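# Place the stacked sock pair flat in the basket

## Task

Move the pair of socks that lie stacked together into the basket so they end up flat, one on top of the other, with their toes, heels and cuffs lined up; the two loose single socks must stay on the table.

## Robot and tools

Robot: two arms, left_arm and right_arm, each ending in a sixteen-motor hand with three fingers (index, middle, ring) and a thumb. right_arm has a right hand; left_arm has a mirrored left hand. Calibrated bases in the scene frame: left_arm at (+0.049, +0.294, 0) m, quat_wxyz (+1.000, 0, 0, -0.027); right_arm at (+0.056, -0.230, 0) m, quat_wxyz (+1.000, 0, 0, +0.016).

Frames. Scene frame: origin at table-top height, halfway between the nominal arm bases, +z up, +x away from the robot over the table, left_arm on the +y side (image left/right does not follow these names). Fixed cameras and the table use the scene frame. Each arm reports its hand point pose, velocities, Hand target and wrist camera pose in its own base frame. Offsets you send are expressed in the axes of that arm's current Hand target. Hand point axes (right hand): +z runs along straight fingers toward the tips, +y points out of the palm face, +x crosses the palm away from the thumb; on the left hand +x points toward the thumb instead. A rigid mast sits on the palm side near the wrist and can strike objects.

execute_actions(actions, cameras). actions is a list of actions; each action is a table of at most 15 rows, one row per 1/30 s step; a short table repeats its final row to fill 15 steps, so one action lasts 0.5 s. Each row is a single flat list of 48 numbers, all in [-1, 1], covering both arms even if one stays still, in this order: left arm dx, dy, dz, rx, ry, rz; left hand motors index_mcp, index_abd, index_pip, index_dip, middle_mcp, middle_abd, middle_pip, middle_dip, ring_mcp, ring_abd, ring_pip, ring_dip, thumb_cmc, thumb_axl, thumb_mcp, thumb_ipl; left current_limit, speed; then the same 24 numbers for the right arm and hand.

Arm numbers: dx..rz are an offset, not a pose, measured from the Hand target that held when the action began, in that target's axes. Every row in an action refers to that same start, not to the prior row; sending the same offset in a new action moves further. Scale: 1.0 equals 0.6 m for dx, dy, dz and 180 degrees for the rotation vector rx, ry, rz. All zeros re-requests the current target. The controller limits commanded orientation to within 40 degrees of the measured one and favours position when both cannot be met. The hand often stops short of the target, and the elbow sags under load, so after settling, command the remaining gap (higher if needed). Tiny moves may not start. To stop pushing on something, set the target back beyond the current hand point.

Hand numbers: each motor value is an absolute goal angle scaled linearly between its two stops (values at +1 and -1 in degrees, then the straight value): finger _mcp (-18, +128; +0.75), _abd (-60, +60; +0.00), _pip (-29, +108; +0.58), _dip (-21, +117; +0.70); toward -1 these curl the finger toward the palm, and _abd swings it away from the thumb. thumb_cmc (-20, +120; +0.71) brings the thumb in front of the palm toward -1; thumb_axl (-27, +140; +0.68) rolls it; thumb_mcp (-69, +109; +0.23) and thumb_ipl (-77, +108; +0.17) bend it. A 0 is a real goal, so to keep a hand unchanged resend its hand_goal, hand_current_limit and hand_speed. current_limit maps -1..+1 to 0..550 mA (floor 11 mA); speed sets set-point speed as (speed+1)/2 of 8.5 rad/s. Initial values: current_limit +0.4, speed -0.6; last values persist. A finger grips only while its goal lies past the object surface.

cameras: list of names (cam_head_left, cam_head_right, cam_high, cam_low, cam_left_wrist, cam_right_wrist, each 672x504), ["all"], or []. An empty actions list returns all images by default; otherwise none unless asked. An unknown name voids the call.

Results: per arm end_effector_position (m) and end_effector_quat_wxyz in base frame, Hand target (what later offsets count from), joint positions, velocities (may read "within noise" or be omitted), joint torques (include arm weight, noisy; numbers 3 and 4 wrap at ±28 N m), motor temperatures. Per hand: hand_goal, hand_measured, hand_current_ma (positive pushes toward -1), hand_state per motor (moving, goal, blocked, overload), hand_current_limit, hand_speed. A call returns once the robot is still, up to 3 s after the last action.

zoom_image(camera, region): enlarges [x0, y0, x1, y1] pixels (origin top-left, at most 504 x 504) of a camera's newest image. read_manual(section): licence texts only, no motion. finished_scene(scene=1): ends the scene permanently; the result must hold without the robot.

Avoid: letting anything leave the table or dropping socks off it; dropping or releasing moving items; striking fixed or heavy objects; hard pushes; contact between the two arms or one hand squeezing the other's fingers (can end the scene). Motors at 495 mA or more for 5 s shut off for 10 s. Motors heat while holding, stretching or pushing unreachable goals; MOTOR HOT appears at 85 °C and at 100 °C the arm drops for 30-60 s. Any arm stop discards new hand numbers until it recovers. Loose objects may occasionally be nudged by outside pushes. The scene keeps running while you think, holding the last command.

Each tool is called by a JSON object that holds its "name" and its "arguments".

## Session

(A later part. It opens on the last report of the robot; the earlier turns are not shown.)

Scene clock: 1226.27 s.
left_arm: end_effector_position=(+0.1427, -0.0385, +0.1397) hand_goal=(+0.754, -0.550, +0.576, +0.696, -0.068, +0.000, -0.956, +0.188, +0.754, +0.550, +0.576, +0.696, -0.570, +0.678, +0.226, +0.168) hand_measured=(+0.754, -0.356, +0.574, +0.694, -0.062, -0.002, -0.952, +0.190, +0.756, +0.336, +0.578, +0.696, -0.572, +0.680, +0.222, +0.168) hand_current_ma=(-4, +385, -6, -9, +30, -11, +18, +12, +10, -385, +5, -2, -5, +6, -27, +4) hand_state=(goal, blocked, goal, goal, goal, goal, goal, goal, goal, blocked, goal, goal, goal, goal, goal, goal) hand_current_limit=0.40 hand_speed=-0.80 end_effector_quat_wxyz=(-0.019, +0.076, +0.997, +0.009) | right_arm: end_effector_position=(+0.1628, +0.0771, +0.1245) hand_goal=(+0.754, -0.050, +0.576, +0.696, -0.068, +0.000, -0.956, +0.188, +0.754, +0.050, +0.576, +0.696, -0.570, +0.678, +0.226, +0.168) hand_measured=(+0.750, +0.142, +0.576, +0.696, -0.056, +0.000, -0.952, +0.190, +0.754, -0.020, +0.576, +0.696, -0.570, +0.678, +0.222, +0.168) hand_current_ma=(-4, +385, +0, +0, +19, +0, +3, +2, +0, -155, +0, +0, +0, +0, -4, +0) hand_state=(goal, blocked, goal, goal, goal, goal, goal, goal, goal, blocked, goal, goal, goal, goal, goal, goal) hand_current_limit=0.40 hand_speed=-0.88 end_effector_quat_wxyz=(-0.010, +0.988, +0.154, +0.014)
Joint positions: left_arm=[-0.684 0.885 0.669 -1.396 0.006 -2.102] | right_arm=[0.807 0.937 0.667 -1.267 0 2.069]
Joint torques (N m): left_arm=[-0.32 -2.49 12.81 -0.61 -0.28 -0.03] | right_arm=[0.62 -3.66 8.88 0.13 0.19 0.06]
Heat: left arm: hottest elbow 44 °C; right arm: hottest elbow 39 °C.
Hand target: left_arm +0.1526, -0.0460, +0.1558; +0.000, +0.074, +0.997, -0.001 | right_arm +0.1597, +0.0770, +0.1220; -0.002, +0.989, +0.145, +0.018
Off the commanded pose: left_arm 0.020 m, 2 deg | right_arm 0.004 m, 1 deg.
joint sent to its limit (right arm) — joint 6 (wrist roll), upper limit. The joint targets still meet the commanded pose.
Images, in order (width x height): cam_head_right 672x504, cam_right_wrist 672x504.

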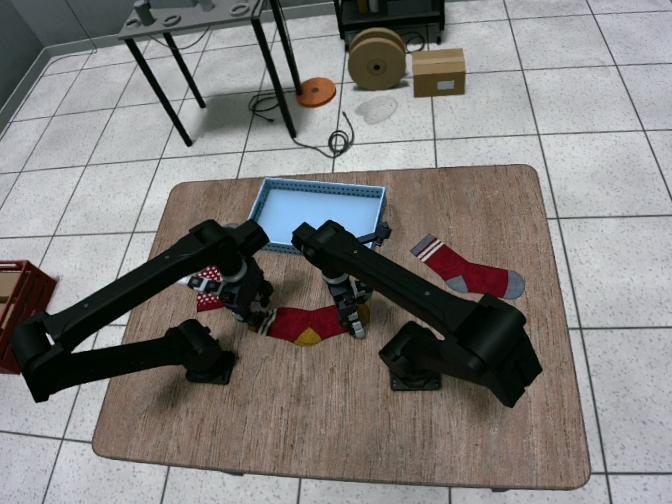

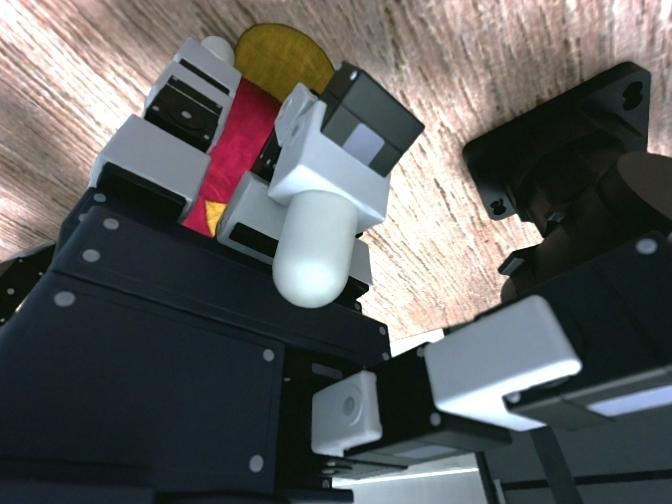

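{"name": "execute_actions", "arguments": {"actions": [[[0,0,0,0,0,0,0.754,-0.55,0.576,0.696,-0.068,0,-0.956,0.188,0.754,0.55,0.576,0.696,-0.571,0.678,0.226,0.168,0.4,-0.8,0.0015,0,-0.003,0,-0.0028,0,0.754,-0.05,0.576,0.696,-0.068,0,-0.956,0.188,0.754,0.05,0.576,0.696,-0.571,0.678,0.226,0.168,0.4,-0.88]]]}}

{"name": "execute_actions", "arguments": {"actions": [[[0,0,0,0,0,0,0.754,-0.55,0.576,0.696,-0.068,0,-0.956,0.188,0.754,0.55,0.576,0.696,-0.571,0.678,0.226,0.168,0.4,-0.8,0,0,-0.003,0,0,0,0.754,-0.05,0.576,0.696,-0.068,0,-0.956,0.188,0.754,0.05,0.576,0.696,-0.571,0.678,0.226,0.168,0.4,-0.88]]]}}

Scene clock: 1233.57 s.
left_arm: end_effector_position=(+0.1427, -0.0385, +0.1397) hand_goal=(+0.754, -0.550, +0.576, +0.696, -0.068, +0.000, -0.956, +0.188, +0.754, +0.550, +0.576, +0.696, -0.570, +0.678, +0.226, +0.168) hand_measured=(+0.754, -0.356, +0.574, +0.694, -0.062, -0.002, -0.952, +0.190, +0.756, +0.336, +0.578, +0.696, -0.572, +0.680, +0.222, +0.168) hand_current_ma=(-4, +385, -6, -9, +30, -11, +18, +12, +10, -385, +5, -2, -5, +6, -27, +4) hand_state=(goal, blocked, goal, goal, goal, goal, goal, goal, goal, blocked, goal, goal, goal, goal, goal, goal) hand_current_limit=0.40 hand_speed=-0.80 end_effector_quat_wxyz=(-0.019, +0.076, +0.997, +0.009) | right_arm: end_effector_position=(+0.1623, +0.0766, +0.1247) hand_goal=(+0.754, -0.050, +0.576, +0.696, -0.068, +0.000, -0.956, +0.188, +0.754, +0.050, +0.576, +0.696, -0.570, +0.678, +0.226, +0.168) hand_measured=(+0.750, +0.130, +0.576, +0.696, -0.056, +0.000, -0.952, +0.190, +0.754, -0.020, +0.576, +0.696, -0.570, +0.678, +0.222, +0.168) hand_current_ma=(-3, +385, +0, +0, +19, +0, +3, +2, +0, -155, +0, +0, +0, +0, -4, +0) hand_state=(goal, blocked, goal, goal, goal, goal, goal, goal, goal, blocked, goal, goal, goal, goal, goal, goal) hand_current_limit=0.40 hand_speed=-0.88 end_effector_quat_wxyz=(-0.010, +0.988, +0.154, +0.012)
Joint positions: left_arm=[-0.684 0.885 0.669 -1.396 0.006 -2.102] | right_arm=[0.807 0.937 0.667 -1.269 0 2.069]
Joint torques (N m): left_arm=[-0.5 -2.37 12.81 -0.64 -0.29 -0.02] | right_arm=[0.03 -3.08 9.58 -0.12 0.14 0.05]
Heat: left arm: hottest elbow 44 °C; right arm: hottest elbow 39 °C.
Hand target: left_arm +0.1526, -0.0460, +0.1558; +0.000, +0.074, +0.997, -0.001 | right_arm +0.1605, +0.0772, +0.1239; -0.002, +0.989, +0.145, +0.014
Off the commanded pose: left_arm 0.020 m, 2 deg | right_arm 0.002 m, 1 deg.
joint sent to its limit (right arm) — joint 6 (wrist roll), upper limit. The joint targets still meet the commanded pose.

Scene clock: 1234.27 s.
left_arm: end_effector_position=(+0.1427, -0.0385, +0.1397) hand_goal=(+0.754, -0.550, +0.576, +0.696, -0.068, +0.000, -0.956, +0.188, +0.754, +0.550, +0.576, +0.696, -0.570, +0.678, +0.226, +0.168) hand_measured=(+0.754, -0.356, +0.574, +0.694, -0.062, -0.002, -0.952, +0.190, +0.756, +0.336, +0.578, +0.696, -0.572, +0.680, +0.222, +0.168) hand_current_ma=(-4, +385, -6, -9, +30, -11, +18, +12, +10, -385, +5, -2, -5, +6, -27, +4) hand_state=(goal, blocked, goal, goal, goal, goal, goal, goal, goal, blocked, goal, goal, goal, goal, goal, goal) hand_current_limit=0.40 hand_speed=-0.80 end_effector_quat_wxyz=(-0.019, +0.076, +0.997, +0.009) | right_arm: end_effector_position=(+0.1618, +0.0761, +0.1248) hand_goal=(+0.754, -0.050, +0.576, +0.696, -0.068, +0.000, -0.956, +0.188, +0.754, +0.050, +0.576, +0.696, -0.570, +0.678, +0.226, +0.168) hand_measured=(+0.752, +0.110, +0.576, +0.696, -0.056, +0.000, -0.952, +0.190, +0.756, -0.020, +0.576, +0.696, -0.570, +0.678, +0.222, +0.168) hand_current_ma=(-1, +385, +0, +0, +19, +0, +3, +2, +1, -155, +0, +0, +0, +0, -4, +0) hand_state=(goal, blocked, goal, goal, goal, goal, goal, goal, goal, blocked, goal, goal, goal, goal, goal, goal) hand_current_limit=0.40 hand_speed=-0.88 end_effector_quat_wxyz=(-0.009, +0.988, +0.154, +0.011)
Joint positions: left_arm=[-0.684 0.885 0.669 -1.396 0.006 -2.102] | right_arm=[0.807 0.937 0.667 -1.272 0 2.069]
Joint torques (N m): left_arm=[-0.32 -2.32 12.82 -0.65 -0.28 -0.03] | right_arm=[0.44 -3.31 9.84 -0.21 0.14 0.04]
Heat: left arm: hottest elbow 44 °C; right arm: hottest elbow 39 °C.
Hand target: left_arm +0.1526, -0.0460, +0.1558; +0.000, +0.074, +0.997, -0.001 | right_arm +0.1605, +0.0772, +0.1257; -0.002, +0.989, +0.145, +0.014
Off the commanded pose: left_arm 0.020 m, 2 deg | right_arm 0.002 m, 1 deg.
joint sent to its limit (right arm) — joint 6 (wrist roll), upper limit. The joint targets still meet the commanded pose.

{"name": "execute_actions", "arguments": {"actions": [[[0,0,0,0,0,0,0.754,-0.55,0.576,0.696,-0.068,0,-0.956,0.188,0.754,0.55,0.576,0.696,-0.571,0.678,0.226,0.168,0.4,-0.8,0,0,-0.004,0,0,0,0.754,-0.05,0.576,0.696,-0.068,0,-0.956,0.188,0.754,0.02,0.576,0.696,-0.571,0.678,0.226,0.168,0.4,-0.88]]]}}

{"name": "execute_actions", "arguments": {"actions": [[[0,0,0,0,0,0,0.754,-0.55,0.576,0.696,-0.068,0,-0.956,0.188,0.754,0.55,0.576,0.696,-0.571,0.678,0.226,0.168,0.4,-0.8,0,0,-0.003,0,0,0,0.754,-0.05,0.576,0.696,-0.068,0,-0.956,0.188,0.754,0.02,0.576,0.696,-0.571,0.678,0.226,0.168,0.4,-0.88]]]}}

Scene clock: 1245.43 s.
left_arm: end_effector_position=(+0.1427, -0.0385, +0.1397) hand_goal=(+0.754, -0.550, +0.576, +0.696, -0.068, +0.000, -0.956, +0.188, +0.754, +0.550, +0.576, +0.696, -0.570, +0.678, +0.226, +0.168) hand_measured=(+0.754, -0.356, +0.574, +0.694, -0.062, -0.002, -0.952, +0.190, +0.756, +0.336, +0.578, +0.696, -0.572, +0.680, +0.222, +0.168) hand_current_ma=(-4, +385, -6, -9, +30, -11, +18, +12, +10, -385, +5, -2, -5, +6, -27, +4) hand_state=(goal, blocked, goal, goal, goal, goal, goal, goal, goal, blocked, goal, goal, goal, goal, goal, goal) hand_current_limit=0.40 hand_speed=-0.80 end_effector_quat_wxyz=(-0.019, +0.076, +0.997, +0.009) | right_arm: end_effector_position=(+0.1609, +0.0752, +0.1252) hand_goal=(+0.754, -0.050, +0.576, +0.696, -0.068, +0.000, -0.956, +0.188, +0.754, +0.020, +0.576, +0.696, -0.570, +0.678, +0.226, +0.168) hand_measured=(+0.754, +0.074, +0.576, +0.696, -0.056, +0.000, -0.952, +0.190, +0.758, -0.030, +0.578, +0.696, -0.570, +0.678, +0.222, +0.168) hand_current_ma=(+1, +343, +0, +0, +19, +0, +3, +2, +4, -96, +2, +0, +0, +0, -4, +0) hand_state=(goal, blocked, goal, goal, goal, goal, goal, goal, goal, blocked, goal, goal, goal, goal, goal, goal) hand_current_limit=0.40 hand_speed=-0.88 end_effector_quat_wxyz=(-0.008, +0.988, +0.154, +0.009)
Joint positions: left_arm=[-0.684 0.885 0.669 -1.396 0.006 -2.102] | right_arm=[0.807 0.936 0.667 -1.277 -0.001 2.069]
Joint torques (N m): left_arm=[-0.44 -2.49 12.82 -0.61 -0.28 -0.03] | right_arm=[0.09 -3.43 10.25 -0.36 0.15 0.04]
Heat: left arm: hottest elbow 44 °C; right arm: hottest elbow 39 °C.
Hand target: left_arm +0.1526, -0.0460, +0.1558; +0.000, +0.074, +0.997, -0.001 | right_arm +0.1604, +0.0772, +0.1281; -0.002, +0.989, +0.145, +0.014
Off the commanded pose: left_arm 0.020 m, 2 deg | right_arm 0.004 m, 1 deg.
joint sent to its limit (right arm) — joint 6 (wrist roll), upper limit. The joint targets still meet the commanded pose.

Scene clock: 1246.13 s.
left_arm: end_effector_position=(+0.1427, -0.0385, +0.1397) hand_goal=(+0.754, -0.550, +0.576, +0.696, -0.068, +0.000, -0.956, +0.188, +0.754, +0.550, +0.576, +0.696, -0.570, +0.678, +0.226, +0.168) hand_measured=(+0.754, -0.356, +0.574, +0.694, -0.062, -0.002, -0.952, +0.190, +0.756, +0.336, +0.578, +0.696, -0.572, +0.680, +0.222, +0.168) hand_current_ma=(-4, +385, -6, -9, +30, -11, +18, +12, +10, -385, +5, -2, -5, +6, -27, +4) hand_state=(goal, blocked, goal, goal, goal, goal, goal, goal, goal, blocked, goal, goal, goal, goal, goal, goal) hand_current_limit=0.40 hand_speed=-0.80 end_effector_quat_wxyz=(-0.019, +0.076, +0.997, +0.009) | right_arm: end_effector_position=(+0.1605, +0.0748, +0.1254) hand_goal=(+0.754, -0.050, +0.576, +0.696, -0.068, +0.000, -0.956, +0.188, +0.754, +0.020, +0.576, +0.696, -0.570, +0.678, +0.226, +0.168) hand_measured=(+0.756, +0.050, +0.576, +0.696, -0.056, +0.000, -0.952, +0.190, +0.758, -0.030, +0.580, +0.696, -0.570, +0.678, +0.222, +0.168) hand_current_ma=(+1, +260, +0, +0, +19, +0, +3, +2, +5, -96, +3, +0, +0, +0, -4, +0) hand_state=(goal, blocked, goal, goal, goal, goal, goal, goal, goal, blocked, goal, goal, goal, goal, goal, goal) hand_current_limit=0.40 hand_speed=-0.88 end_effector_quat_wxyz=(-0.007, +0.988, +0.154, +0.009)
Joint positions: left_arm=[-0.684 0.885 0.669 -1.396 0.006 -2.102] | right_arm=[0.807 0.936 0.667 -1.28 -0.001 2.069]
Joint torques (N m): left_arm=[-0.44 -2.43 12.81 -0.66 -0.29 -0.03] | right_arm=[0.21 -3.43 10.65 -0.44 0.15 0.05]
Heat: left arm: hottest elbow 44 °C; right arm: hottest elbow 39 °C.
Hand target: left_arm +0.1526, -0.0460, +0.1558; +0.000, +0.074, +0.997, -0.001 | right_arm +0.1604, +0.0772, +0.1299; -0.002, +0.989, +0.145, +0.014
Off the commanded pose: left_arm 0.020 m, 2 deg | right_arm 0.005 m, 1 deg.
joint sent to its limit (right arm) — joint 6 (wrist roll), upper limit. The joint targets still meet the commanded pose.

{"name": "execute_actions", "arguments": {"actions": [[[0,0,0,0,0,0,0.754,-0.55,0.576,0.696,-0.068,0,-0.956,0.188,0.754,0.55,0.576,0.696,-0.571,0.678,0.226,0.168,0.4,-0.8,0,0,-0.002,0,0,0,0.754,-0.1,0.576,0.696,-0.068,0,-0.956,0.188,0.754,0.06,0.576,0.696,-0.571,0.678,0.226,0.168,0.4,-0.88]]]}}

{"name": "execute_actions", "arguments": {"actions": [[[0,0,0,0,0,0,0.754,-0.55,0.576,0.696,-0.068,0,-0.956,0.188,0.754,0.55,0.576,0.696,-0.571,0.678,0.226,0.168,0.4,-0.8,0,0,0,0,0,0,0.754,-0.15,0.576,0.696,-0.068,0,-0.956,0.188,0.754,0.12,0.576,0.696,-0.571,0.678,0.226,0.168,0.4,-0.88]]], "cameras": ["cam_right_wrist","cam_head_right"]}}

{"name": "zoom_image", "arguments": {"camera": "cam_right_wrist", "region": [100, 0, 400, 220]}}

{"name": "zoom_image", "arguments": {"camera": "cam_head_right", "region": [290, 250, 410, 360]}}

Scene clock: 1261.80 s.
left_arm: end_effector_position=(+0.1427, -0.0385, +0.1397) hand_goal=(+0.754, -0.550, +0.576, +0.696, -0.068, +0.000, -0.956, +0.188, +0.754, +0.550, +0.576, +0.696, -0.570, +0.678, +0.226, +0.168) hand_measured=(+0.754, -0.356, +0.574, +0.694, -0.062, -0.002, -0.952, +0.190, +0.756, +0.336, +0.578, +0.696, -0.572, +0.680, +0.222, +0.168) hand_current_ma=(-4, +385, -6, -9, +30, -11, +18, +12, +10, -385, +5, -2, -5, +6, -27, +4) hand_state=(goal, blocked, goal, goal, goal, goal, goal, goal, goal, blocked, goal, goal, goal, goal, goal, goal) hand_current_limit=0.40 hand_speed=-0.80 end_effector_quat_wxyz=(-0.019, +0.076, +0.997, +0.009) | right_arm: end_effector_position=(+0.1600, +0.0743, +0.1256) hand_goal=(+0.754, -0.100, +0.576, +0.696, -0.068, +0.000, -0.956, +0.188, +0.754, +0.060, +0.576, +0.696, -0.570, +0.678, +0.226, +0.168) hand_measured=(+0.756, -0.028, +0.576, +0.696, -0.056, +0.000, -0.952, +0.190, +0.760, -0.028, +0.580, +0.698, -0.570, +0.678, +0.222, +0.168) hand_current_ma=(+1, +158, +0, +0, +19, +0, +3, +2, +6, -216, +3, +1, +0, +0, -4, +0) hand_state=(goal, moving, goal, goal, goal, goal, goal, goal, goal, blocked, goal, goal, goal, goal, goal, goal) hand_current_limit=0.40 hand_speed=-0.88 end_effector_quat_wxyz=(-0.006, +0.988, +0.154, +0.008)
Joint positions: left_arm=[-0.684 0.885 0.669 -1.396 0.006 -2.102] | right_arm=[0.807 0.935 0.667 -1.282 -0.001 2.069]
Joint torques (N m): left_arm=[-0.38 -2.43 12.79 -0.62 -0.29 -0.03] | right_arm=[0.15 -3.25 10.84 -0.51 0.13 0.05]
Heat: left arm: hottest elbow 44 °C; right arm: hottest elbow 40 °C.
Hand target: left_arm +0.1526, -0.0460, +0.1558; +0.000, +0.074, +0.997, -0.001 | right_arm +0.1603, +0.0772, +0.1311; -0.002, +0.989, +0.145, +0.014
Off the commanded pose: left_arm 0.020 m, 2 deg | right_arm 0.006 m, 1 deg.
joint sent to its limit (right arm) — joint 6 (wrist roll), upper limit. The joint targets still meet the commanded pose.

Scene clock: 1262.50 s.
left_arm: end_effector_position=(+0.1427, -0.0385, +0.1397) hand_goal=(+0.754, -0.550, +0.576, +0.696, -0.068, +0.000, -0.956, +0.188, +0.754, +0.550, +0.576, +0.696, -0.570, +0.678, +0.226, +0.168) hand_measured=(+0.754, -0.356, +0.574, +0.694, -0.062, -0.002, -0.952, +0.190, +0.756, +0.336, +0.578, +0.696, -0.572, +0.680, +0.222, +0.168) hand_current_ma=(-4, +385, -6, -9, +30, -11, +18, +12, +10, -385, +5, -2, -5, +6, -27, +4) hand_state=(goal, blocked, goal, goal, goal, goal, goal, goal, goal, blocked, goal, goal, goal, goal, goal, goal) hand_current_limit=0.40 hand_speed=-0.80 end_effector_quat_wxyz=(-0.019, +0.076, +0.997, +0.009) | right_arm: end_effector_position=(+0.1601, +0.0741, +0.1257) hand_goal=(+0.754, -0.150, +0.576, +0.696, -0.068, +0.000, -0.956, +0.188, +0.754, +0.120, +0.576, +0.696, -0.570, +0.678, +0.226, +0.168) hand_measured=(+0.754, -0.144, +0.576, +0.696, -0.056, +0.000, -0.952, +0.190, +0.756, +0.106, +0.580, +0.698, -0.570, +0.678, +0.222, +0.168) hand_current_ma=(+0, +5, +0, +0, +19, +0, +3, +2, +2, -17, +3, +1, +0, +0, -4, +0) hand_state=(goal, goal, goal, goal, goal, goal, goal, goal, goal, goal, goal, goal, goal, goal, goal, goal) hand_current_limit=0.40 hand_speed=-0.88 end_effector_quat_wxyz=(-0.006, +0.988, +0.154, +0.008)
Joint positions: left_arm=[-0.684 0.885 0.669 -1.396 0.006 -2.102] | right_arm=[0.807 0.935 0.667 -1.283 0.001 2.069]
Joint torques (N m): left_arm=[-0.38 -2.43 12.82 -0.61 -0.27 -0.03] | right_arm=[0.21 -3.49 10.8 -0.47 0.09 0.06]
Heat: left arm: hottest elbow 44 °C; right arm: hottest elbow 40 °C.
Hand target: left_arm +0.1526, -0.0460, +0.1558; +0.000, +0.074, +0.997, -0.001 | right_arm +0.1603, +0.0772, +0.1311; -0.002, +0.989, +0.145, +0.014
Off the commanded pose: left_arm 0.020 m, 2 deg | right_arm 0.006 m, 1 deg.
joint sent to its limit (right arm) — joint 6 (wrist roll), upper limit. The joint targets still meet the commanded pose.
Images, in order (width x height): cam_head_right 672x504, cam_right_wrist 672x504.

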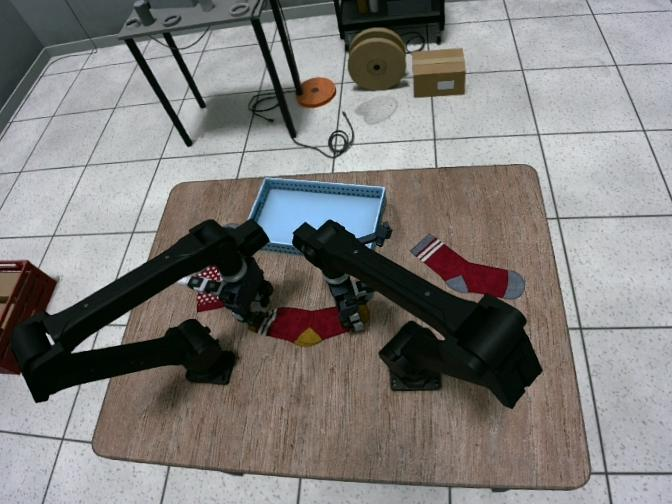

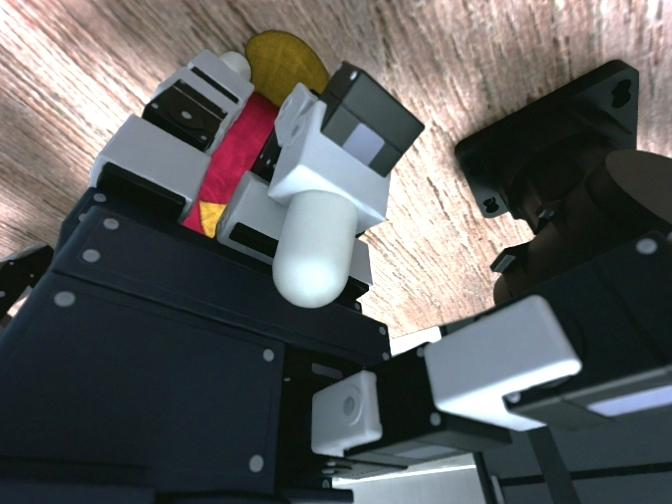

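Scaled by 1.680.

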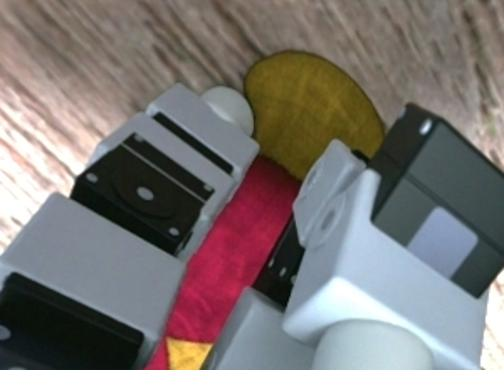

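Scaled by 4.200.

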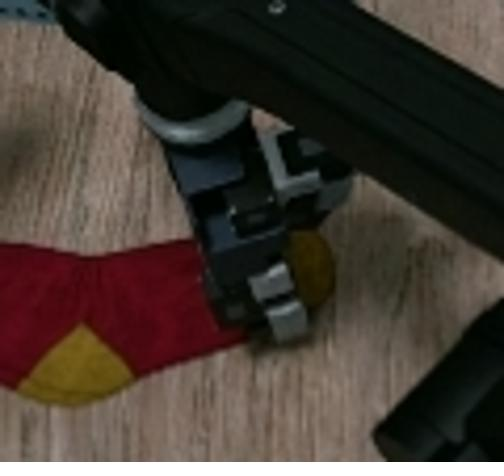

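{"name": "execute_actions", "arguments": {"actions": [[[0,0,0,0,0,0,0.754,-0.55,0.576,0.696,-0.068,0,-0.956,0.188,0.754,0.55,0.576,0.696,-0.571,0.678,0.226,0.168,0.4,-0.8,0,0,0.0165,0,0,0,0.754,-0.15,0.576,0.696,-0.068,0,-0.956,0.188,0.754,0.12,0.576,0.696,-0.571,0.678,0.226,0.168,0.4,-0.88]]]}}

{"name": "execute_actions", "arguments": {"actions": [[[0,0,0,0,0,0,0.754,-0.55,0.576,0.696,-0.068,0,-0.956,0.188,0.754,0.55,0.576,0.696,-0.571,0.678,0.226,0.168,0.4,-0.8,0,0,0.0015,0,0,0,0.754,-0.22,0.576,0.696,-0.068,0,-0.956,0.188,0.754,0.2,0.576,0.696,-0.571,0.678,0.226,0.168,0.4,-0.88]]], "cameras": ["cam_right_wrist","cam_head_right"]}}

{"name": "zoom_image", "arguments": {"camera": "cam_right_wrist", "region": [100, 0, 400, 220]}}

{"name": "zoom_image", "arguments": {"camera": "cam_head_right", "region": [290, 250, 410, 360]}}

Scene clock: 1275.63 s.
left_arm: end_effector_position=(+0.1427, -0.0385, +0.1397) hand_goal=(+0.754, -0.550, +0.576, +0.696, -0.068, +0.000, -0.956, +0.188, +0.754, +0.550, +0.576, +0.696, -0.570, +0.678, +0.226, +0.168) hand_measured=(+0.754, -0.356, +0.574, +0.694, -0.062, -0.002, -0.952, +0.190, +0.756, +0.336, +0.578, +0.696, -0.572, +0.680, +0.222, +0.168) hand_current_ma=(-4, +385, -6, -9, +30, -11, +18, +12, +10, -385, +5, -2, -5, +6, -27, +4) hand_state=(goal, blocked, goal, goal, goal, goal, goal, goal, goal, blocked, goal, goal, goal, goal, goal, goal) hand_current_limit=0.40 hand_speed=-0.80 end_effector_quat_wxyz=(-0.019, +0.076, +0.997, +0.009) | right_arm: end_effector_position=(+0.1619, +0.0760, +0.1251) hand_goal=(+0.754, -0.150, +0.576, +0.696, -0.068, +0.000, -0.956, +0.188, +0.754, +0.120, +0.576, +0.696, -0.570, +0.678, +0.226, +0.168) hand_measured=(+0.754, -0.144, +0.576, +0.696, -0.056, +0.000, -0.952, +0.190, +0.756, +0.114, +0.578, +0.698, -0.570, +0.678, +0.222, +0.168) hand_current_ma=(+0, +5, +0, +0, +19, +0, +3, +2, +1, -5, +2, +1, +0, +0, -4, +0) hand_state=(goal, goal, goal, goal, goal, goal, goal, goal, goal, goal, goal, goal, goal, goal, goal, goal) hand_current_limit=0.40 hand_speed=-0.88 end_effector_quat_wxyz=(-0.009, +0.988, +0.154, +0.012)
Joint positions: left_arm=[-0.684 0.885 0.669 -1.396 0.006 -2.102] | right_arm=[0.807 0.935 0.667 -1.272 0.001 2.069]
Joint torques (N m): left_arm=[-0.38 -2.49 12.83 -0.61 -0.28 -0.04] | right_arm=[0.15 -2.61 9.07 0.36 0.11 0.05]
Heat: left arm: hottest elbow 44 °C; right arm: hottest elbow 41 °C.
Hand target: left_arm +0.1526, -0.0460, +0.1558; +0.000, +0.074, +0.997, -0.001 | right_arm +0.1606, +0.0773, +0.1212; -0.002, +0.989, +0.145, +0.014
Off the commanded pose: left_arm 0.020 m, 2 deg | right_arm 0.004 m, 1 deg.
joint sent to its limit (right arm) — joint 6 (wrist roll), upper limit. The joint targets still meet the commanded pose.

Scene clock: 1276.33 s.
left_arm: end_effector_position=(+0.1427, -0.0385, +0.1397) hand_goal=(+0.754, -0.550, +0.576, +0.696, -0.068, +0.000, -0.956, +0.188, +0.754, +0.550, +0.576, +0.696, -0.570, +0.678, +0.226, +0.168) hand_measured=(+0.754, -0.356, +0.574, +0.694, -0.062, -0.002, -0.952, +0.190, +0.756, +0.336, +0.578, +0.696, -0.572, +0.680, +0.222, +0.168) hand_current_ma=(-4, +385, -6, -9, +30, -11, +18, +12, +10, -385, +5, -2, -5, +6, -27, +4) hand_state=(goal, blocked, goal, goal, goal, goal, goal, goal, goal, blocked, goal, goal, goal, goal, goal, goal) hand_current_limit=0.40 hand_speed=-0.80 end_effector_quat_wxyz=(-0.019, +0.076, +0.997, +0.009) | right_arm: end_effector_position=(+0.1617, +0.0758, +0.1239) hand_goal=(+0.754, -0.220, +0.576, +0.696, -0.068, +0.000, -0.956, +0.188, +0.754, +0.200, +0.576, +0.696, -0.570, +0.678, +0.226, +0.168) hand_measured=(+0.754, -0.212, +0.576, +0.696, -0.056, +0.000, -0.952, +0.190, +0.756, +0.190, +0.578, +0.698, -0.570, +0.678, +0.222, +0.168) hand_current_ma=(+0, +8, +0, +0, +19, +0, +3, +2, +1, -11, +2, +1, +0, +0, -4, +0) hand_state=(goal, goal, goal, goal, goal, goal, goal, goal, goal, goal, goal, goal, goal, goal, goal, goal) hand_current_limit=0.40 hand_speed=-0.88 end_effector_quat_wxyz=(-0.009, +0.988, +0.154, +0.012)
Joint positions: left_arm=[-0.684 0.885 0.669 -1.396 0.006 -2.102] | right_arm=[0.807 0.935 0.664 -1.269 0.001 2.069]
Joint torques (N m): left_arm=[-0.38 -2.43 12.82 -0.64 -0.28 -0.03] | right_arm=[0.09 -2.55 9.2 0.34 0.11 0.05]
Heat: left arm: hottest elbow 44 °C; right arm: hottest elbow 41 °C.
Hand target: left_arm +0.1526, -0.0460, +0.1558; +0.000, +0.074, +0.997, -0.001 | right_arm +0.1606, +0.0773, +0.1203; -0.002, +0.989, +0.145, +0.014
Off the commanded pose: left_arm 0.020 m, 2 deg | right_arm 0.004 m, 1 deg.
joint sent to its limit (right arm) — joint 6 (wrist roll), upper limit. The joint targets still meet the commanded pose.
Images, in order (width x height): cam_head_right 672x504, cam_right_wrist 672x504.

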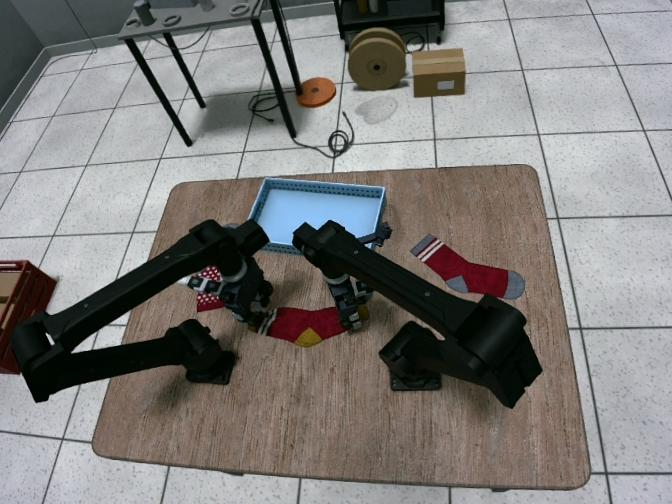

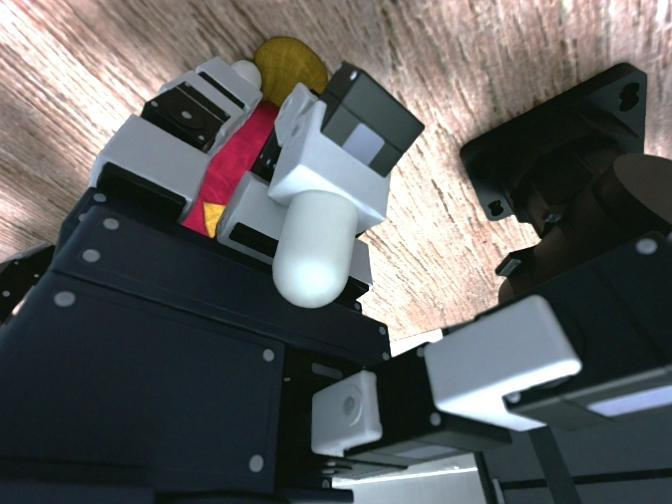

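Scaled by 1.680.

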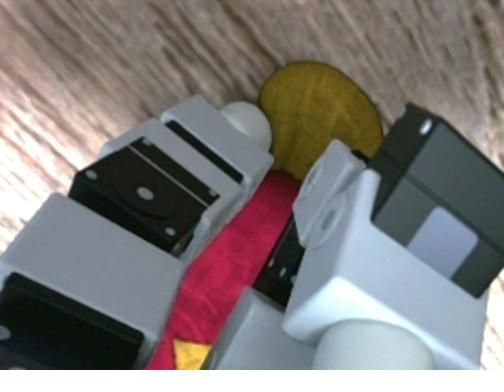

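Scaled by 4.200.

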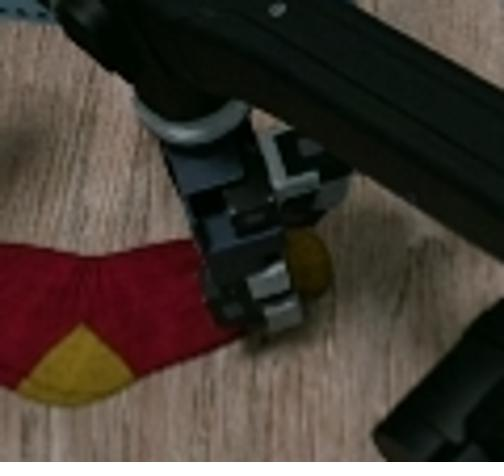

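{"name": "execute_actions", "arguments": {"actions": [[[0,0,0,0,0,0,0.754,-0.55,0.576,0.696,-0.068,0,-0.956,0.188,0.754,0.55,0.576,0.696,-0.571,0.678,0.226,0.168,0.4,-0.8,0,0,0.0035,0,0,0,0.754,-0.22,0.576,0.696,-0.068,0,-0.956,0.188,0.754,0.2,0.576,0.696,-0.571,0.678,0.226,0.168,0.4,-0.88]]]}}

{"name": "execute_actions", "arguments": {"actions": [[[0,0,0,0,0,0,0.754,-0.55,0.576,0.696,-0.068,0,-0.956,0.188,0.754,0.55,0.576,0.696,-0.571,0.678,0.226,0.168,0.4,-0.8,0,0,0.0025,0,0,0,0.754,-0.3,0.576,0.696,-0.068,0,-0.956,0.188,0.754,0.28,0.576,0.696,-0.571,0.678,0.226,0.168,0.4,-0.88]]], "cameras": ["cam_right_wrist","cam_head_right"]}}

{"name": "zoom_image", "arguments": {"camera": "cam_right_wrist", "region": [100, 0, 400, 220]}}

{"name": "zoom_image", "arguments": {"camera": "cam_head_right", "region": [290, 250, 410, 360]}}

Scene clock: 1287.93 s.
left_arm: end_effector_position=(+0.1427, -0.0385, +0.1397) hand_goal=(+0.754, -0.550, +0.576, +0.696, -0.068, +0.000, -0.956, +0.188, +0.754, +0.550, +0.576, +0.696, -0.570, +0.678, +0.226, +0.168) hand_measured=(+0.754, -0.356, +0.574, +0.694, -0.062, -0.002, -0.952, +0.190, +0.756, +0.336, +0.578, +0.696, -0.572, +0.680, +0.222, +0.168) hand_current_ma=(-4, +385, -6, -9, +30, -11, +18, +12, +10, -385, +5, -2, -5, +6, -27, +4) hand_state=(goal, blocked, goal, goal, goal, goal, goal, goal, goal, blocked, goal, goal, goal, goal, goal, goal) hand_current_limit=0.40 hand_speed=-0.80 end_effector_quat_wxyz=(-0.019, +0.076, +0.997, +0.009) | right_arm: end_effector_position=(+0.1618, +0.0760, +0.1235) hand_goal=(+0.754, -0.220, +0.576, +0.696, -0.068, +0.000, -0.956, +0.188, +0.754, +0.200, +0.576, +0.696, -0.570, +0.678, +0.226, +0.168) hand_measured=(+0.754, -0.212, +0.576, +0.696, -0.056, +0.000, -0.952, +0.190, +0.756, +0.192, +0.578, +0.698, -0.570, +0.678, +0.222, +0.168) hand_current_ma=(+0, +8, +0, +0, +19, +0, +3, +2, +1, -7, +2, +1, +0, +0, -4, +0) hand_state=(goal, goal, goal, goal, goal, goal, goal, goal, goal, goal, goal, goal, goal, goal, goal, goal) hand_current_limit=0.40 hand_speed=-0.88 end_effector_quat_wxyz=(-0.009, +0.988, +0.154, +0.013)
Joint positions: left_arm=[-0.684 0.885 0.669 -1.396 0.006 -2.102] | right_arm=[0.807 0.935 0.663 -1.267 0.001 2.069]
Joint torques (N m): left_arm=[-0.44 -2.43 12.82 -0.64 -0.28 -0.03] | right_arm=[0.09 -2.55 8.85 0.54 0.12 0.04]
Heat: left arm: hottest elbow 44 °C; right arm: hottest elbow 39 °C.
Hand target: left_arm +0.1526, -0.0460, +0.1558; +0.000, +0.074, +0.997, -0.001 | right_arm +0.1607, +0.0773, +0.1183; -0.002, +0.989, +0.145, +0.014
Off the commanded pose: left_arm 0.020 m, 2 deg | right_arm 0.006 m, 1 deg.
joint sent to its limit (right arm) — joint 6 (wrist roll), upper limit. The joint targets still meet the commanded pose.

Scene clock: 1288.63 s.
left_arm: end_effector_position=(+0.1427, -0.0385, +0.1397) hand_goal=(+0.754, -0.550, +0.576, +0.696, -0.068, +0.000, -0.956, +0.188, +0.754, +0.550, +0.576, +0.696, -0.570, +0.678, +0.226, +0.168) hand_measured=(+0.754, -0.356, +0.574, +0.694, -0.062, -0.002, -0.952, +0.190, +0.756, +0.336, +0.578, +0.696, -0.572, +0.680, +0.222, +0.168) hand_current_ma=(-4, +385, -6, -9, +30, -11, +18, +12, +10, -385, +5, -2, -5, +6, -27, +4) hand_state=(goal, blocked, goal, goal, goal, goal, goal, goal, goal, blocked, goal, goal, goal, goal, goal, goal) hand_current_limit=0.40 hand_speed=-0.80 end_effector_quat_wxyz=(-0.019, +0.076, +0.997, +0.009) | right_arm: end_effector_position=(+0.1608, +0.0760, +0.1225) hand_goal=(+0.754, -0.300, +0.576, +0.696, -0.068, +0.000, -0.956, +0.188, +0.754, +0.280, +0.576, +0.696, -0.570, +0.678, +0.226, +0.168) hand_measured=(+0.750, -0.234, +0.576, +0.696, -0.056, +0.000, -0.952, +0.190, +0.754, +0.270, +0.578, +0.698, -0.570, +0.678, +0.222, +0.168) hand_current_ma=(-4, +145, +0, +0, +19, +0, +3, +2, +1, -11, +2, +1, +0, +0, -4, +0) hand_state=(goal, blocked, goal, goal, goal, goal, goal, goal, goal, goal, goal, goal, goal, goal, goal, goal) hand_current_limit=0.40 hand_speed=-0.88 end_effector_quat_wxyz=(-0.010, +0.988, +0.154, +0.011)
Joint positions: left_arm=[-0.684 0.885 0.669 -1.396 0.006 -2.102] | right_arm=[0.807 0.935 0.66 -1.266 -0.003 2.069]
Joint torques (N m): left_arm=[-0.38 -2.32 12.81 -0.64 -0.28 -0.03] | right_arm=[0.21 -2.43 8.85 0.75 0.26 0.03]
Heat: left arm: hottest elbow 44 °C; right arm: hottest elbow 39 °C.
Hand target: left_arm +0.1526, -0.0460, +0.1558; +0.000, +0.074, +0.997, -0.001 | right_arm +0.1607, +0.0773, +0.1167; -0.002, +0.989, +0.145, +0.014
Off the commanded pose: left_arm 0.020 m, 2 deg | right_arm 0.006 m, 1 deg.
joint sent to its limit (right arm) — joint 6 (wrist roll), upper limit. The joint targets still meet the commanded pose.
Images, in order (width x height): cam_head_right 672x504, cam_right_wrist 672x504.

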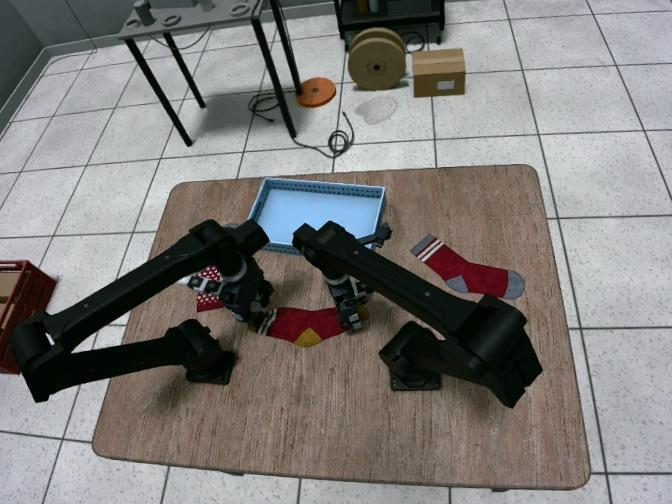

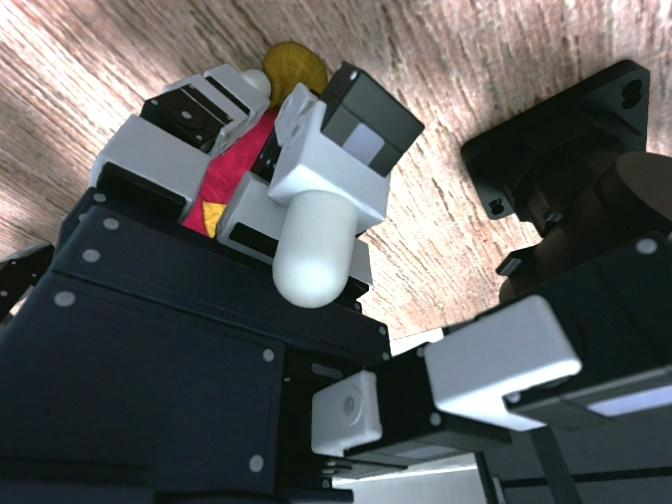

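Scaled by 1.680.

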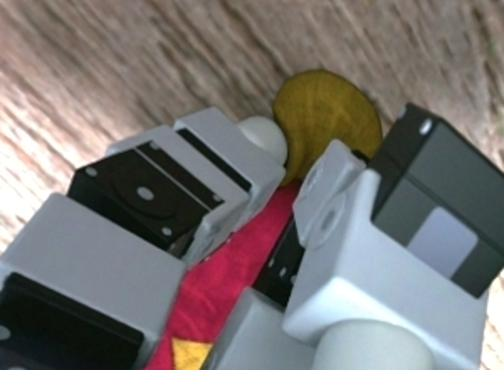

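Scaled by 4.200.

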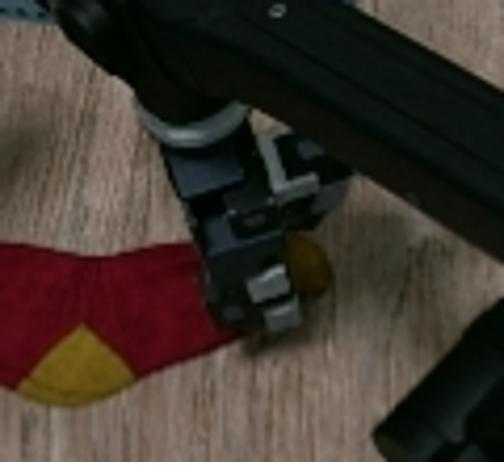

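{"name": "execute_actions", "arguments": {"actions": [[[0,0,0,0,0,0,0.754,-0.55,0.576,0.696,-0.068,0,-0.956,0.188,0.754,0.55,0.576,0.696,-0.571,0.678,0.226,0.168,0.4,-0.8,0,0,0,0,0,0,0.754,-0.34,0.576,0.696,-0.068,0,-0.956,0.188,0.754,0.33,0.576,0.696,-0.571,0.678,0.226,0.168,0.4,-0.88]]], "cameras": ["cam_right_wrist"]}}

{"name": "zoom_image", "arguments": {"camera": "cam_right_wrist", "region": [100, 0, 400, 220]}}

Scene clock: 1294.60 s.
left_arm: end_effector_position=(+0.1427, -0.0385, +0.1397) hand_goal=(+0.754, -0.550, +0.576, +0.696, -0.068, +0.000, -0.956, +0.188, +0.754, +0.550, +0.576, +0.696, -0.570, +0.678, +0.226, +0.168) hand_measured=(+0.754, -0.356, +0.574, +0.694, -0.062, -0.002, -0.952, +0.190, +0.756, +0.336, +0.578, +0.696, -0.572, +0.680, +0.222, +0.168) hand_current_ma=(-4, +385, -6, -9, +30, -11, +18, +12, +10, -385, +5, -2, -5, +6, -27, +4) hand_state=(goal, blocked, goal, goal, goal, goal, goal, goal, goal, blocked, goal, goal, goal, goal, goal, goal) hand_current_limit=0.40 hand_speed=-0.80 end_effector_quat_wxyz=(-0.019, +0.076, +0.997, +0.009) | right_arm: end_effector_position=(+0.1601, +0.0760, +0.1221) hand_goal=(+0.754, -0.340, +0.576, +0.696, -0.068, +0.000, -0.956, +0.188, +0.754, +0.330, +0.576, +0.696, -0.570, +0.678, +0.226, +0.168) hand_measured=(+0.748, -0.248, +0.574, +0.696, -0.056, +0.000, -0.952, +0.190, +0.754, +0.320, +0.578, +0.698, -0.570, +0.678, +0.222, +0.168) hand_current_ma=(-6, +230, -1, +0, +19, +0, +3, +2, +1, -11, +2, +1, +0, +0, -4, +0) hand_state=(goal, blocked, goal, goal, goal, goal, goal, goal, goal, goal, goal, goal, goal, goal, goal, goal) hand_current_limit=0.40 hand_speed=-0.88 end_effector_quat_wxyz=(-0.011, +0.988, +0.154, +0.009)
Joint positions: left_arm=[-0.684 0.885 0.669 -1.396 0.006 -2.102] | right_arm=[0.807 0.935 0.66 -1.267 -0.006 2.07]
Joint torques (N m): left_arm=[-0.56 -2.43 12.82 -0.62 -0.28 -0.04] | right_arm=[0.15 -2.37 8.9 0.77 0.37 0.03]
Heat: left arm: hottest elbow 44 °C; right arm: hottest elbow 39 °C.
Hand target: left_arm +0.1526, -0.0460, +0.1558; +0.000, +0.074, +0.997, -0.001 | right_arm +0.1608, +0.0774, +0.1168; -0.002, +0.989, +0.145, +0.014
Off the commanded pose: left_arm 0.020 m, 2 deg | right_arm 0.006 m, 2 deg.
joint sent to its limit (right arm) — joint 6 (wrist roll), upper limit. The joint targets still meet the commanded pose.
Images, in order (width x height): cam_right_wrist 672x504.

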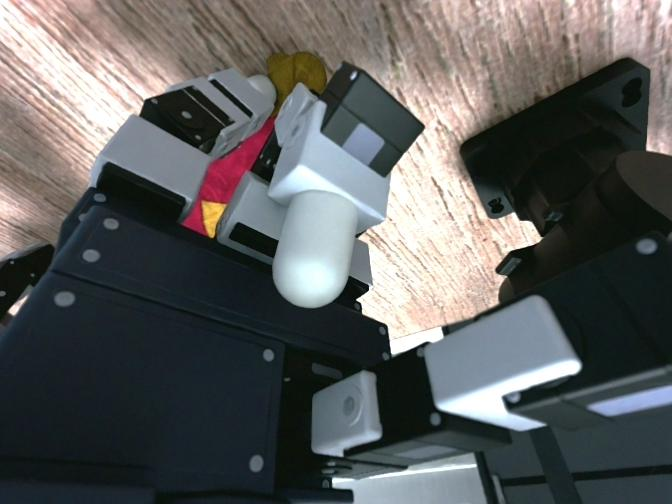

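Scaled by 1.680.

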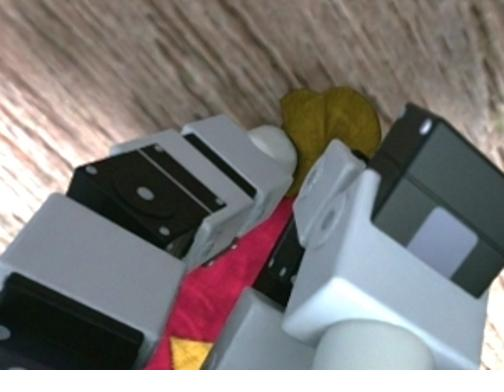

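{"name": "execute_actions", "arguments": {"actions": [[[0,0,0,0,0,0,0.754,-0.55,0.576,0.696,-0.068,0,-0.956,0.188,0.754,0.55,0.576,0.696,-0.571,0.678,0.226,0.168,0.4,-0.8,0,0,-0.004,0,0,0,0.754,-0.42,0.576,0.696,-0.068,0,-0.956,0.188,0.754,0.36,0.576,0.696,-0.571,0.678,0.226,0.168,0.4,-0.88]]]}}

{"name": "execute_actions", "arguments": {"actions": [[[0,0,0,0,0,0,0.754,-0.55,0.576,0.696,-0.068,0,-0.956,0.188,0.754,0.55,0.576,0.696,-0.571,0.678,0.226,0.168,0.4,-0.8,0,0,-0.002,0,0,0,0.754,-0.5,0.576,0.696,-0.068,0,-0.956,0.188,0.754,0.45,0.576,0.696,-0.571,0.678,0.226,0.168,0.4,-0.88]]], "cameras": ["cam_right_wrist","cam_high"]}}

{"name": "zoom_image", "arguments": {"camera": "cam_right_wrist", "region": [100, 0, 400, 220]}}

{"name": "zoom_image", "arguments": {"camera": "cam_high", "region": [400, 130, 560, 350]}}

Scene clock: 1303.27 s.
left_arm: end_effector_position=(+0.1427, -0.0385, +0.1397) hand_goal=(+0.754, -0.550, +0.576, +0.696, -0.068, +0.000, -0.956, +0.188, +0.754, +0.550, +0.576, +0.696, -0.570, +0.678, +0.226, +0.168) hand_measured=(+0.754, -0.356, +0.574, +0.694, -0.062, -0.002, -0.952, +0.190, +0.756, +0.336, +0.578, +0.696, -0.572, +0.680, +0.222, +0.168) hand_current_ma=(-4, +385, -6, -9, +30, -11, +18, +12, +10, -385, +5, -2, -5, +6, -27, +4) hand_state=(goal, blocked, goal, goal, goal, goal, goal, goal, goal, blocked, goal, goal, goal, goal, goal, goal) hand_current_limit=0.40 hand_speed=-0.80 end_effector_quat_wxyz=(-0.019, +0.076, +0.997, +0.009) | right_arm: end_effector_position=(+0.1603, +0.0754, +0.1218) hand_goal=(+0.754, -0.420, +0.576, +0.696, -0.068, +0.000, -0.956, +0.188, +0.754, +0.360, +0.576, +0.696, -0.570, +0.678, +0.226, +0.168) hand_measured=(+0.750, -0.366, +0.574, +0.696, -0.056, +0.000, -0.952, +0.190, +0.756, +0.346, +0.578, +0.698, -0.570, +0.678, +0.222, +0.168) hand_current_ma=(-4, +109, -1, +0, +19, +0, +3, +2, +1, -16, +2, +1, +0, +0, -4, +0) hand_state=(goal, blocked, goal, goal, goal, goal, goal, goal, goal, goal, goal, goal, goal, goal, goal, goal) hand_current_limit=0.40 hand_speed=-0.88 end_effector_quat_wxyz=(-0.010, +0.988, +0.153, +0.010)
Joint positions: left_arm=[-0.684 0.885 0.669 -1.396 0.006 -2.102] | right_arm=[0.807 0.935 0.658 -1.266 -0.003 2.07]
Joint torques (N m): left_arm=[-0.32 -2.43 12.86 -0.62 -0.29 -0.03] | right_arm=[0.09 -2.55 9.4 0.36 0.27 0.04]
Heat: left arm: hottest elbow 44 °C; right arm: hottest elbow 39 °C.
Hand target: left_arm +0.1526, -0.0460, +0.1558; +0.000, +0.074, +0.997, -0.001 | right_arm +0.1607, +0.0773, +0.1192; -0.002, +0.989, +0.145, +0.014
Off the commanded pose: left_arm 0.020 m, 2 deg | right_arm 0.003 m, 1 deg.
joint sent to its limit (right arm) — joint 6 (wrist roll), upper limit. The joint targets still meet the commanded pose.

Scene clock: 1303.97 s.
left_arm: end_effector_position=(+0.1427, -0.0385, +0.1397) hand_goal=(+0.754, -0.550, +0.576, +0.696, -0.068, +0.000, -0.956, +0.188, +0.754, +0.550, +0.576, +0.696, -0.570, +0.678, +0.226, +0.168) hand_measured=(+0.754, -0.356, +0.574, +0.694, -0.062, -0.002, -0.952, +0.190, +0.756, +0.336, +0.578, +0.696, -0.572, +0.680, +0.222, +0.168) hand_current_ma=(-4, +385, -6, -9, +30, -11, +18, +12, +10, -385, +5, -2, -5, +6, -27, +4) hand_state=(goal, blocked, goal, goal, goal, goal, goal, goal, goal, blocked, goal, goal, goal, goal, goal, goal) hand_current_limit=0.40 hand_speed=-0.80 end_effector_quat_wxyz=(-0.019, +0.076, +0.997, +0.009) | right_arm: end_effector_position=(+0.1603, +0.0754, +0.1218) hand_goal=(+0.754, -0.500, +0.576, +0.696, -0.068, +0.000, -0.956, +0.188, +0.754, +0.450, +0.576, +0.696, -0.570, +0.678, +0.226, +0.168) hand_measured=(+0.750, -0.380, +0.574, +0.696, -0.056, +0.000, -0.952, +0.190, +0.756, +0.350, +0.578, +0.698, -0.570, +0.678, +0.222, +0.168) hand_current_ma=(-4, +332, -1, +0, +19, +0, +3, +2, +1, -260, +2, +1, +0, +0, -4, +0) hand_state=(goal, blocked, goal, goal, goal, goal, goal, goal, goal, blocked, goal, goal, goal, goal, goal, goal) hand_current_limit=0.40 hand_speed=-0.88 end_effector_quat_wxyz=(-0.010, +0.988, +0.153, +0.010)
Joint positions: left_arm=[-0.684 0.885 0.669 -1.396 0.006 -2.102] | right_arm=[0.807 0.935 0.658 -1.266 -0.003 2.07]
Joint torques (N m): left_arm=[-0.5 -2.43 12.83 -0.62 -0.29 -0.04] | right_arm=[0.09 -2.55 9.63 0.27 0.28 0.04]
Heat: left arm: hottest elbow 44 °C; right arm: hottest elbow 38 °C.
Hand target: left_arm +0.1526, -0.0460, +0.1558; +0.000, +0.074, +0.997, -0.001 | right_arm +0.1607, +0.0773, +0.1204; -0.002, +0.989, +0.145, +0.014
Off the commanded pose: left_arm 0.020 m, 2 deg | right_arm 0.002 m, 1 deg.
joint sent to its limit (right arm) — joint 6 (wrist roll), upper limit. The joint targets still meet the commanded pose.
Images, in order (width x height): cam_high 672x504, cam_right_wrist 672x504.

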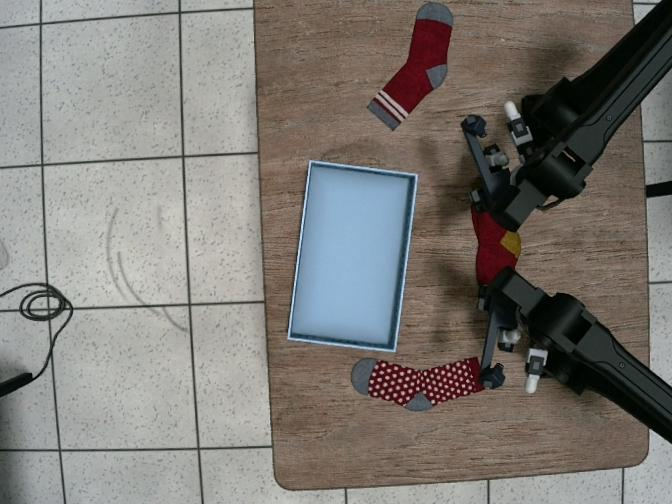

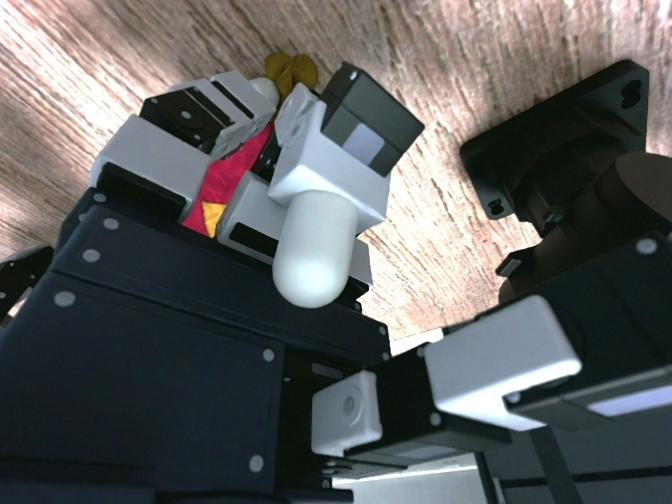

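Scaled by 1.680.

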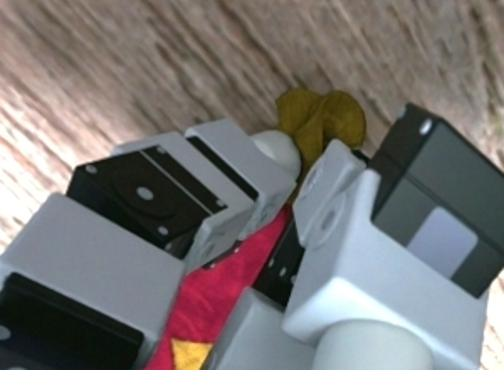

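Scaled by 2.291.

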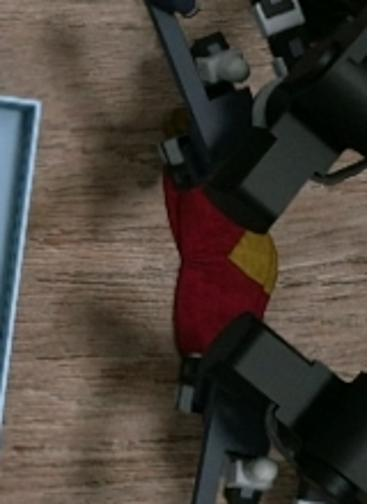

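{"name": "execute_actions", "arguments": {"actions": [[[0,0,0,0,0,0,0.754,-0.55,0.576,0.696,-0.068,0,-0.956,0.188,0.754,0.55,0.576,0.696,-0.571,0.678,0.226,0.168,0.4,-0.8,0,0,0,0,0,0,0.754,-0.6,0.576,0.696,-0.068,0,-0.956,0.188,0.754,0.57,0.576,0.696,-0.571,0.678,0.226,0.168,0.4,-0.88]],[[0,0,0,0,0,0,0.754,-0.55,0.576,0.696,-0.068,0,-0.956,0.188,0.754,0.55,0.576,0.696,-0.571,0.678,0.226,0.168,0.4,-0.8,0,0,-0.01,0,0,0,0.754,-0.6,0.576,0.696,-0.068,0,-0.956,0.188,0.754,0.57,0.576,0.696,-0.571,0.678,0.226,0.168,0.4,-0.88]],[[0,0,0,0,0,0,0.754,-0.55,0.576,0.696,-0.068,0,-0.956,0.188,0.754,0.55,0.576,0.696,-0.571,0.678,0.226,0.168,0.4,-0.8,0,0,-0.01,0,0,0,0.754,-0.6,0.576,0.696,-0.068,0,-0.956,0.188,0.754,0.57,0.576,0.696,-0.571,0.678,0.226,0.168,0.4,-0.88]],[[0,0,0,0,0,0,0.754,-0.55,0.576,0.696,-0.068,0,-0.956,0.188,0.754,0.55,0.576,0.696,-0.571,0.678,0.226,0.168,0.4,-0.8,0,0,-0.01,0,0,0,0.754,-0.6,0.576,0.696,-0.068,0,-0.956,0.188,0.754,0.57,0.576,0.696,-0.571,0.678,0.226,0.168,0.4,-0.88]]], "cameras": ["cam_right_wrist","cam_high"]}}

{"name": "zoom_image", "arguments": {"camera": "cam_right_wrist", "region": [100, 0, 400, 220]}}

{"name": "zoom_image", "arguments": {"camera": "cam_high", "region": [400, 130, 560, 350]}}

Scene clock: 1318.30 s.
left_arm: end_effector_position=(+0.1427, -0.0385, +0.1397) hand_goal=(+0.754, -0.550, +0.576, +0.696, -0.068, +0.000, -0.956, +0.188, +0.754, +0.550, +0.576, +0.696, -0.570, +0.678, +0.226, +0.168) hand_measured=(+0.754, -0.356, +0.574, +0.694, -0.062, -0.002, -0.952, +0.190, +0.756, +0.336, +0.578, +0.696, -0.572, +0.680, +0.222, +0.168) hand_current_ma=(-4, +385, -6, -9, +30, -11, +18, +12, +10, -385, +5, -2, -5, +6, -27, +4) hand_state=(goal, blocked, goal, goal, goal, goal, goal, goal, goal, blocked, goal, goal, goal, goal, goal, goal) hand_current_limit=0.40 hand_speed=-0.80 end_effector_quat_wxyz=(-0.019, +0.076, +0.997, +0.009) | right_arm: end_effector_position=(+0.1544, +0.0691, +0.1239) hand_goal=(+0.754, -0.600, +0.576, +0.696, -0.068, +0.000, -0.956, +0.188, +0.754, +0.570, +0.576, +0.696, -0.570, +0.678, +0.226, +0.168) hand_measured=(+0.752, -0.380, +0.574, +0.696, -0.056, +0.000, -0.952, +0.190, +0.758, +0.352, +0.578, +0.698, -0.570, +0.678, +0.222, +0.168) hand_current_ma=(-2, +385, -1, +0, +19, +0, +3, +2, +3, -385, +2, +1, +0, +0, -4, +0) hand_state=(goal, blocked, goal, goal, goal, goal, goal, goal, goal, blocked, goal, goal, goal, goal, goal, goal) hand_current_limit=0.40 hand_speed=-0.88 end_effector_quat_wxyz=(+0.001, +0.988, +0.153, -0.004)
Joint positions: left_arm=[-0.684 0.885 0.669 -1.396 0.006 -2.102] | right_arm=[0.807 0.935 0.658 -1.301 -0.003 2.07]
Joint torques (N m): left_arm=[-0.38 -2.32 12.79 -0.62 -0.28 -0.03] | right_arm=[0.15 -4.07 12.7 -0.69 0.21 0.03]
Heat: left arm: hottest elbow 44 °C; right arm: hottest elbow 38 °C.
Hand target: left_arm +0.1526, -0.0460, +0.1558; +0.000, +0.074, +0.997, -0.001 | right_arm +0.1602, +0.0771, +0.1384; -0.002, +0.989, +0.145, +0.014
Off the commanded pose: left_arm 0.020 m, 2 deg | right_arm 0.018 m, 2 deg.
joint sent to its limit (right arm) — joint 6 (wrist roll), upper limit. The joint targets still meet the commanded pose.
Images, in order (width x height): cam_high 672x504, cam_right_wrist 672x504.

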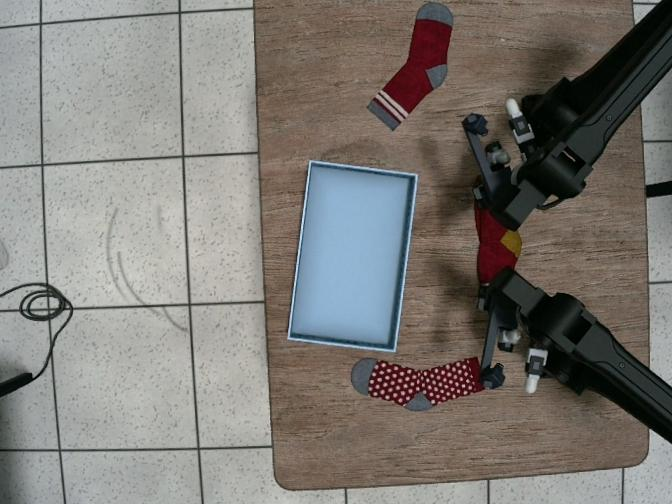

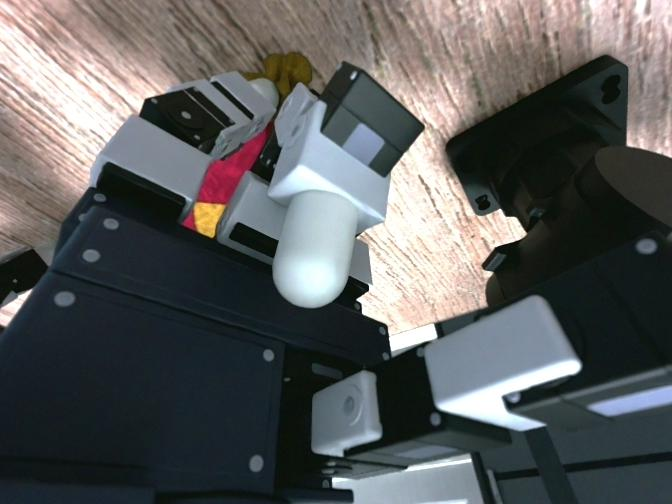

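Scaled by 1.680.

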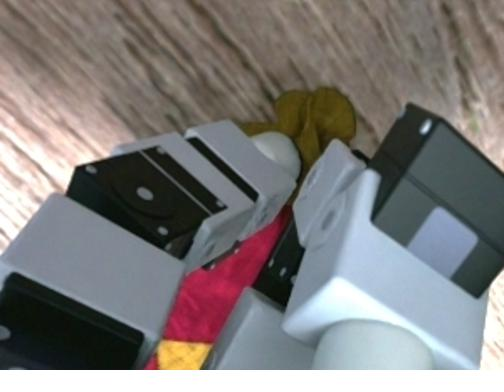

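Scaled by 2.291.

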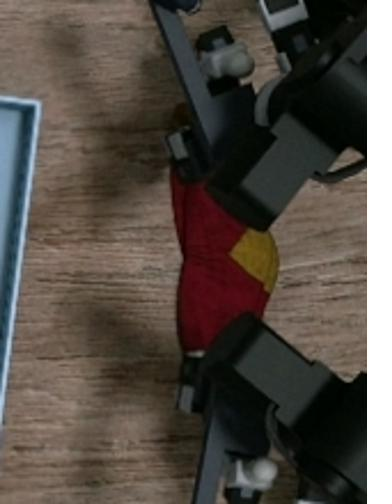

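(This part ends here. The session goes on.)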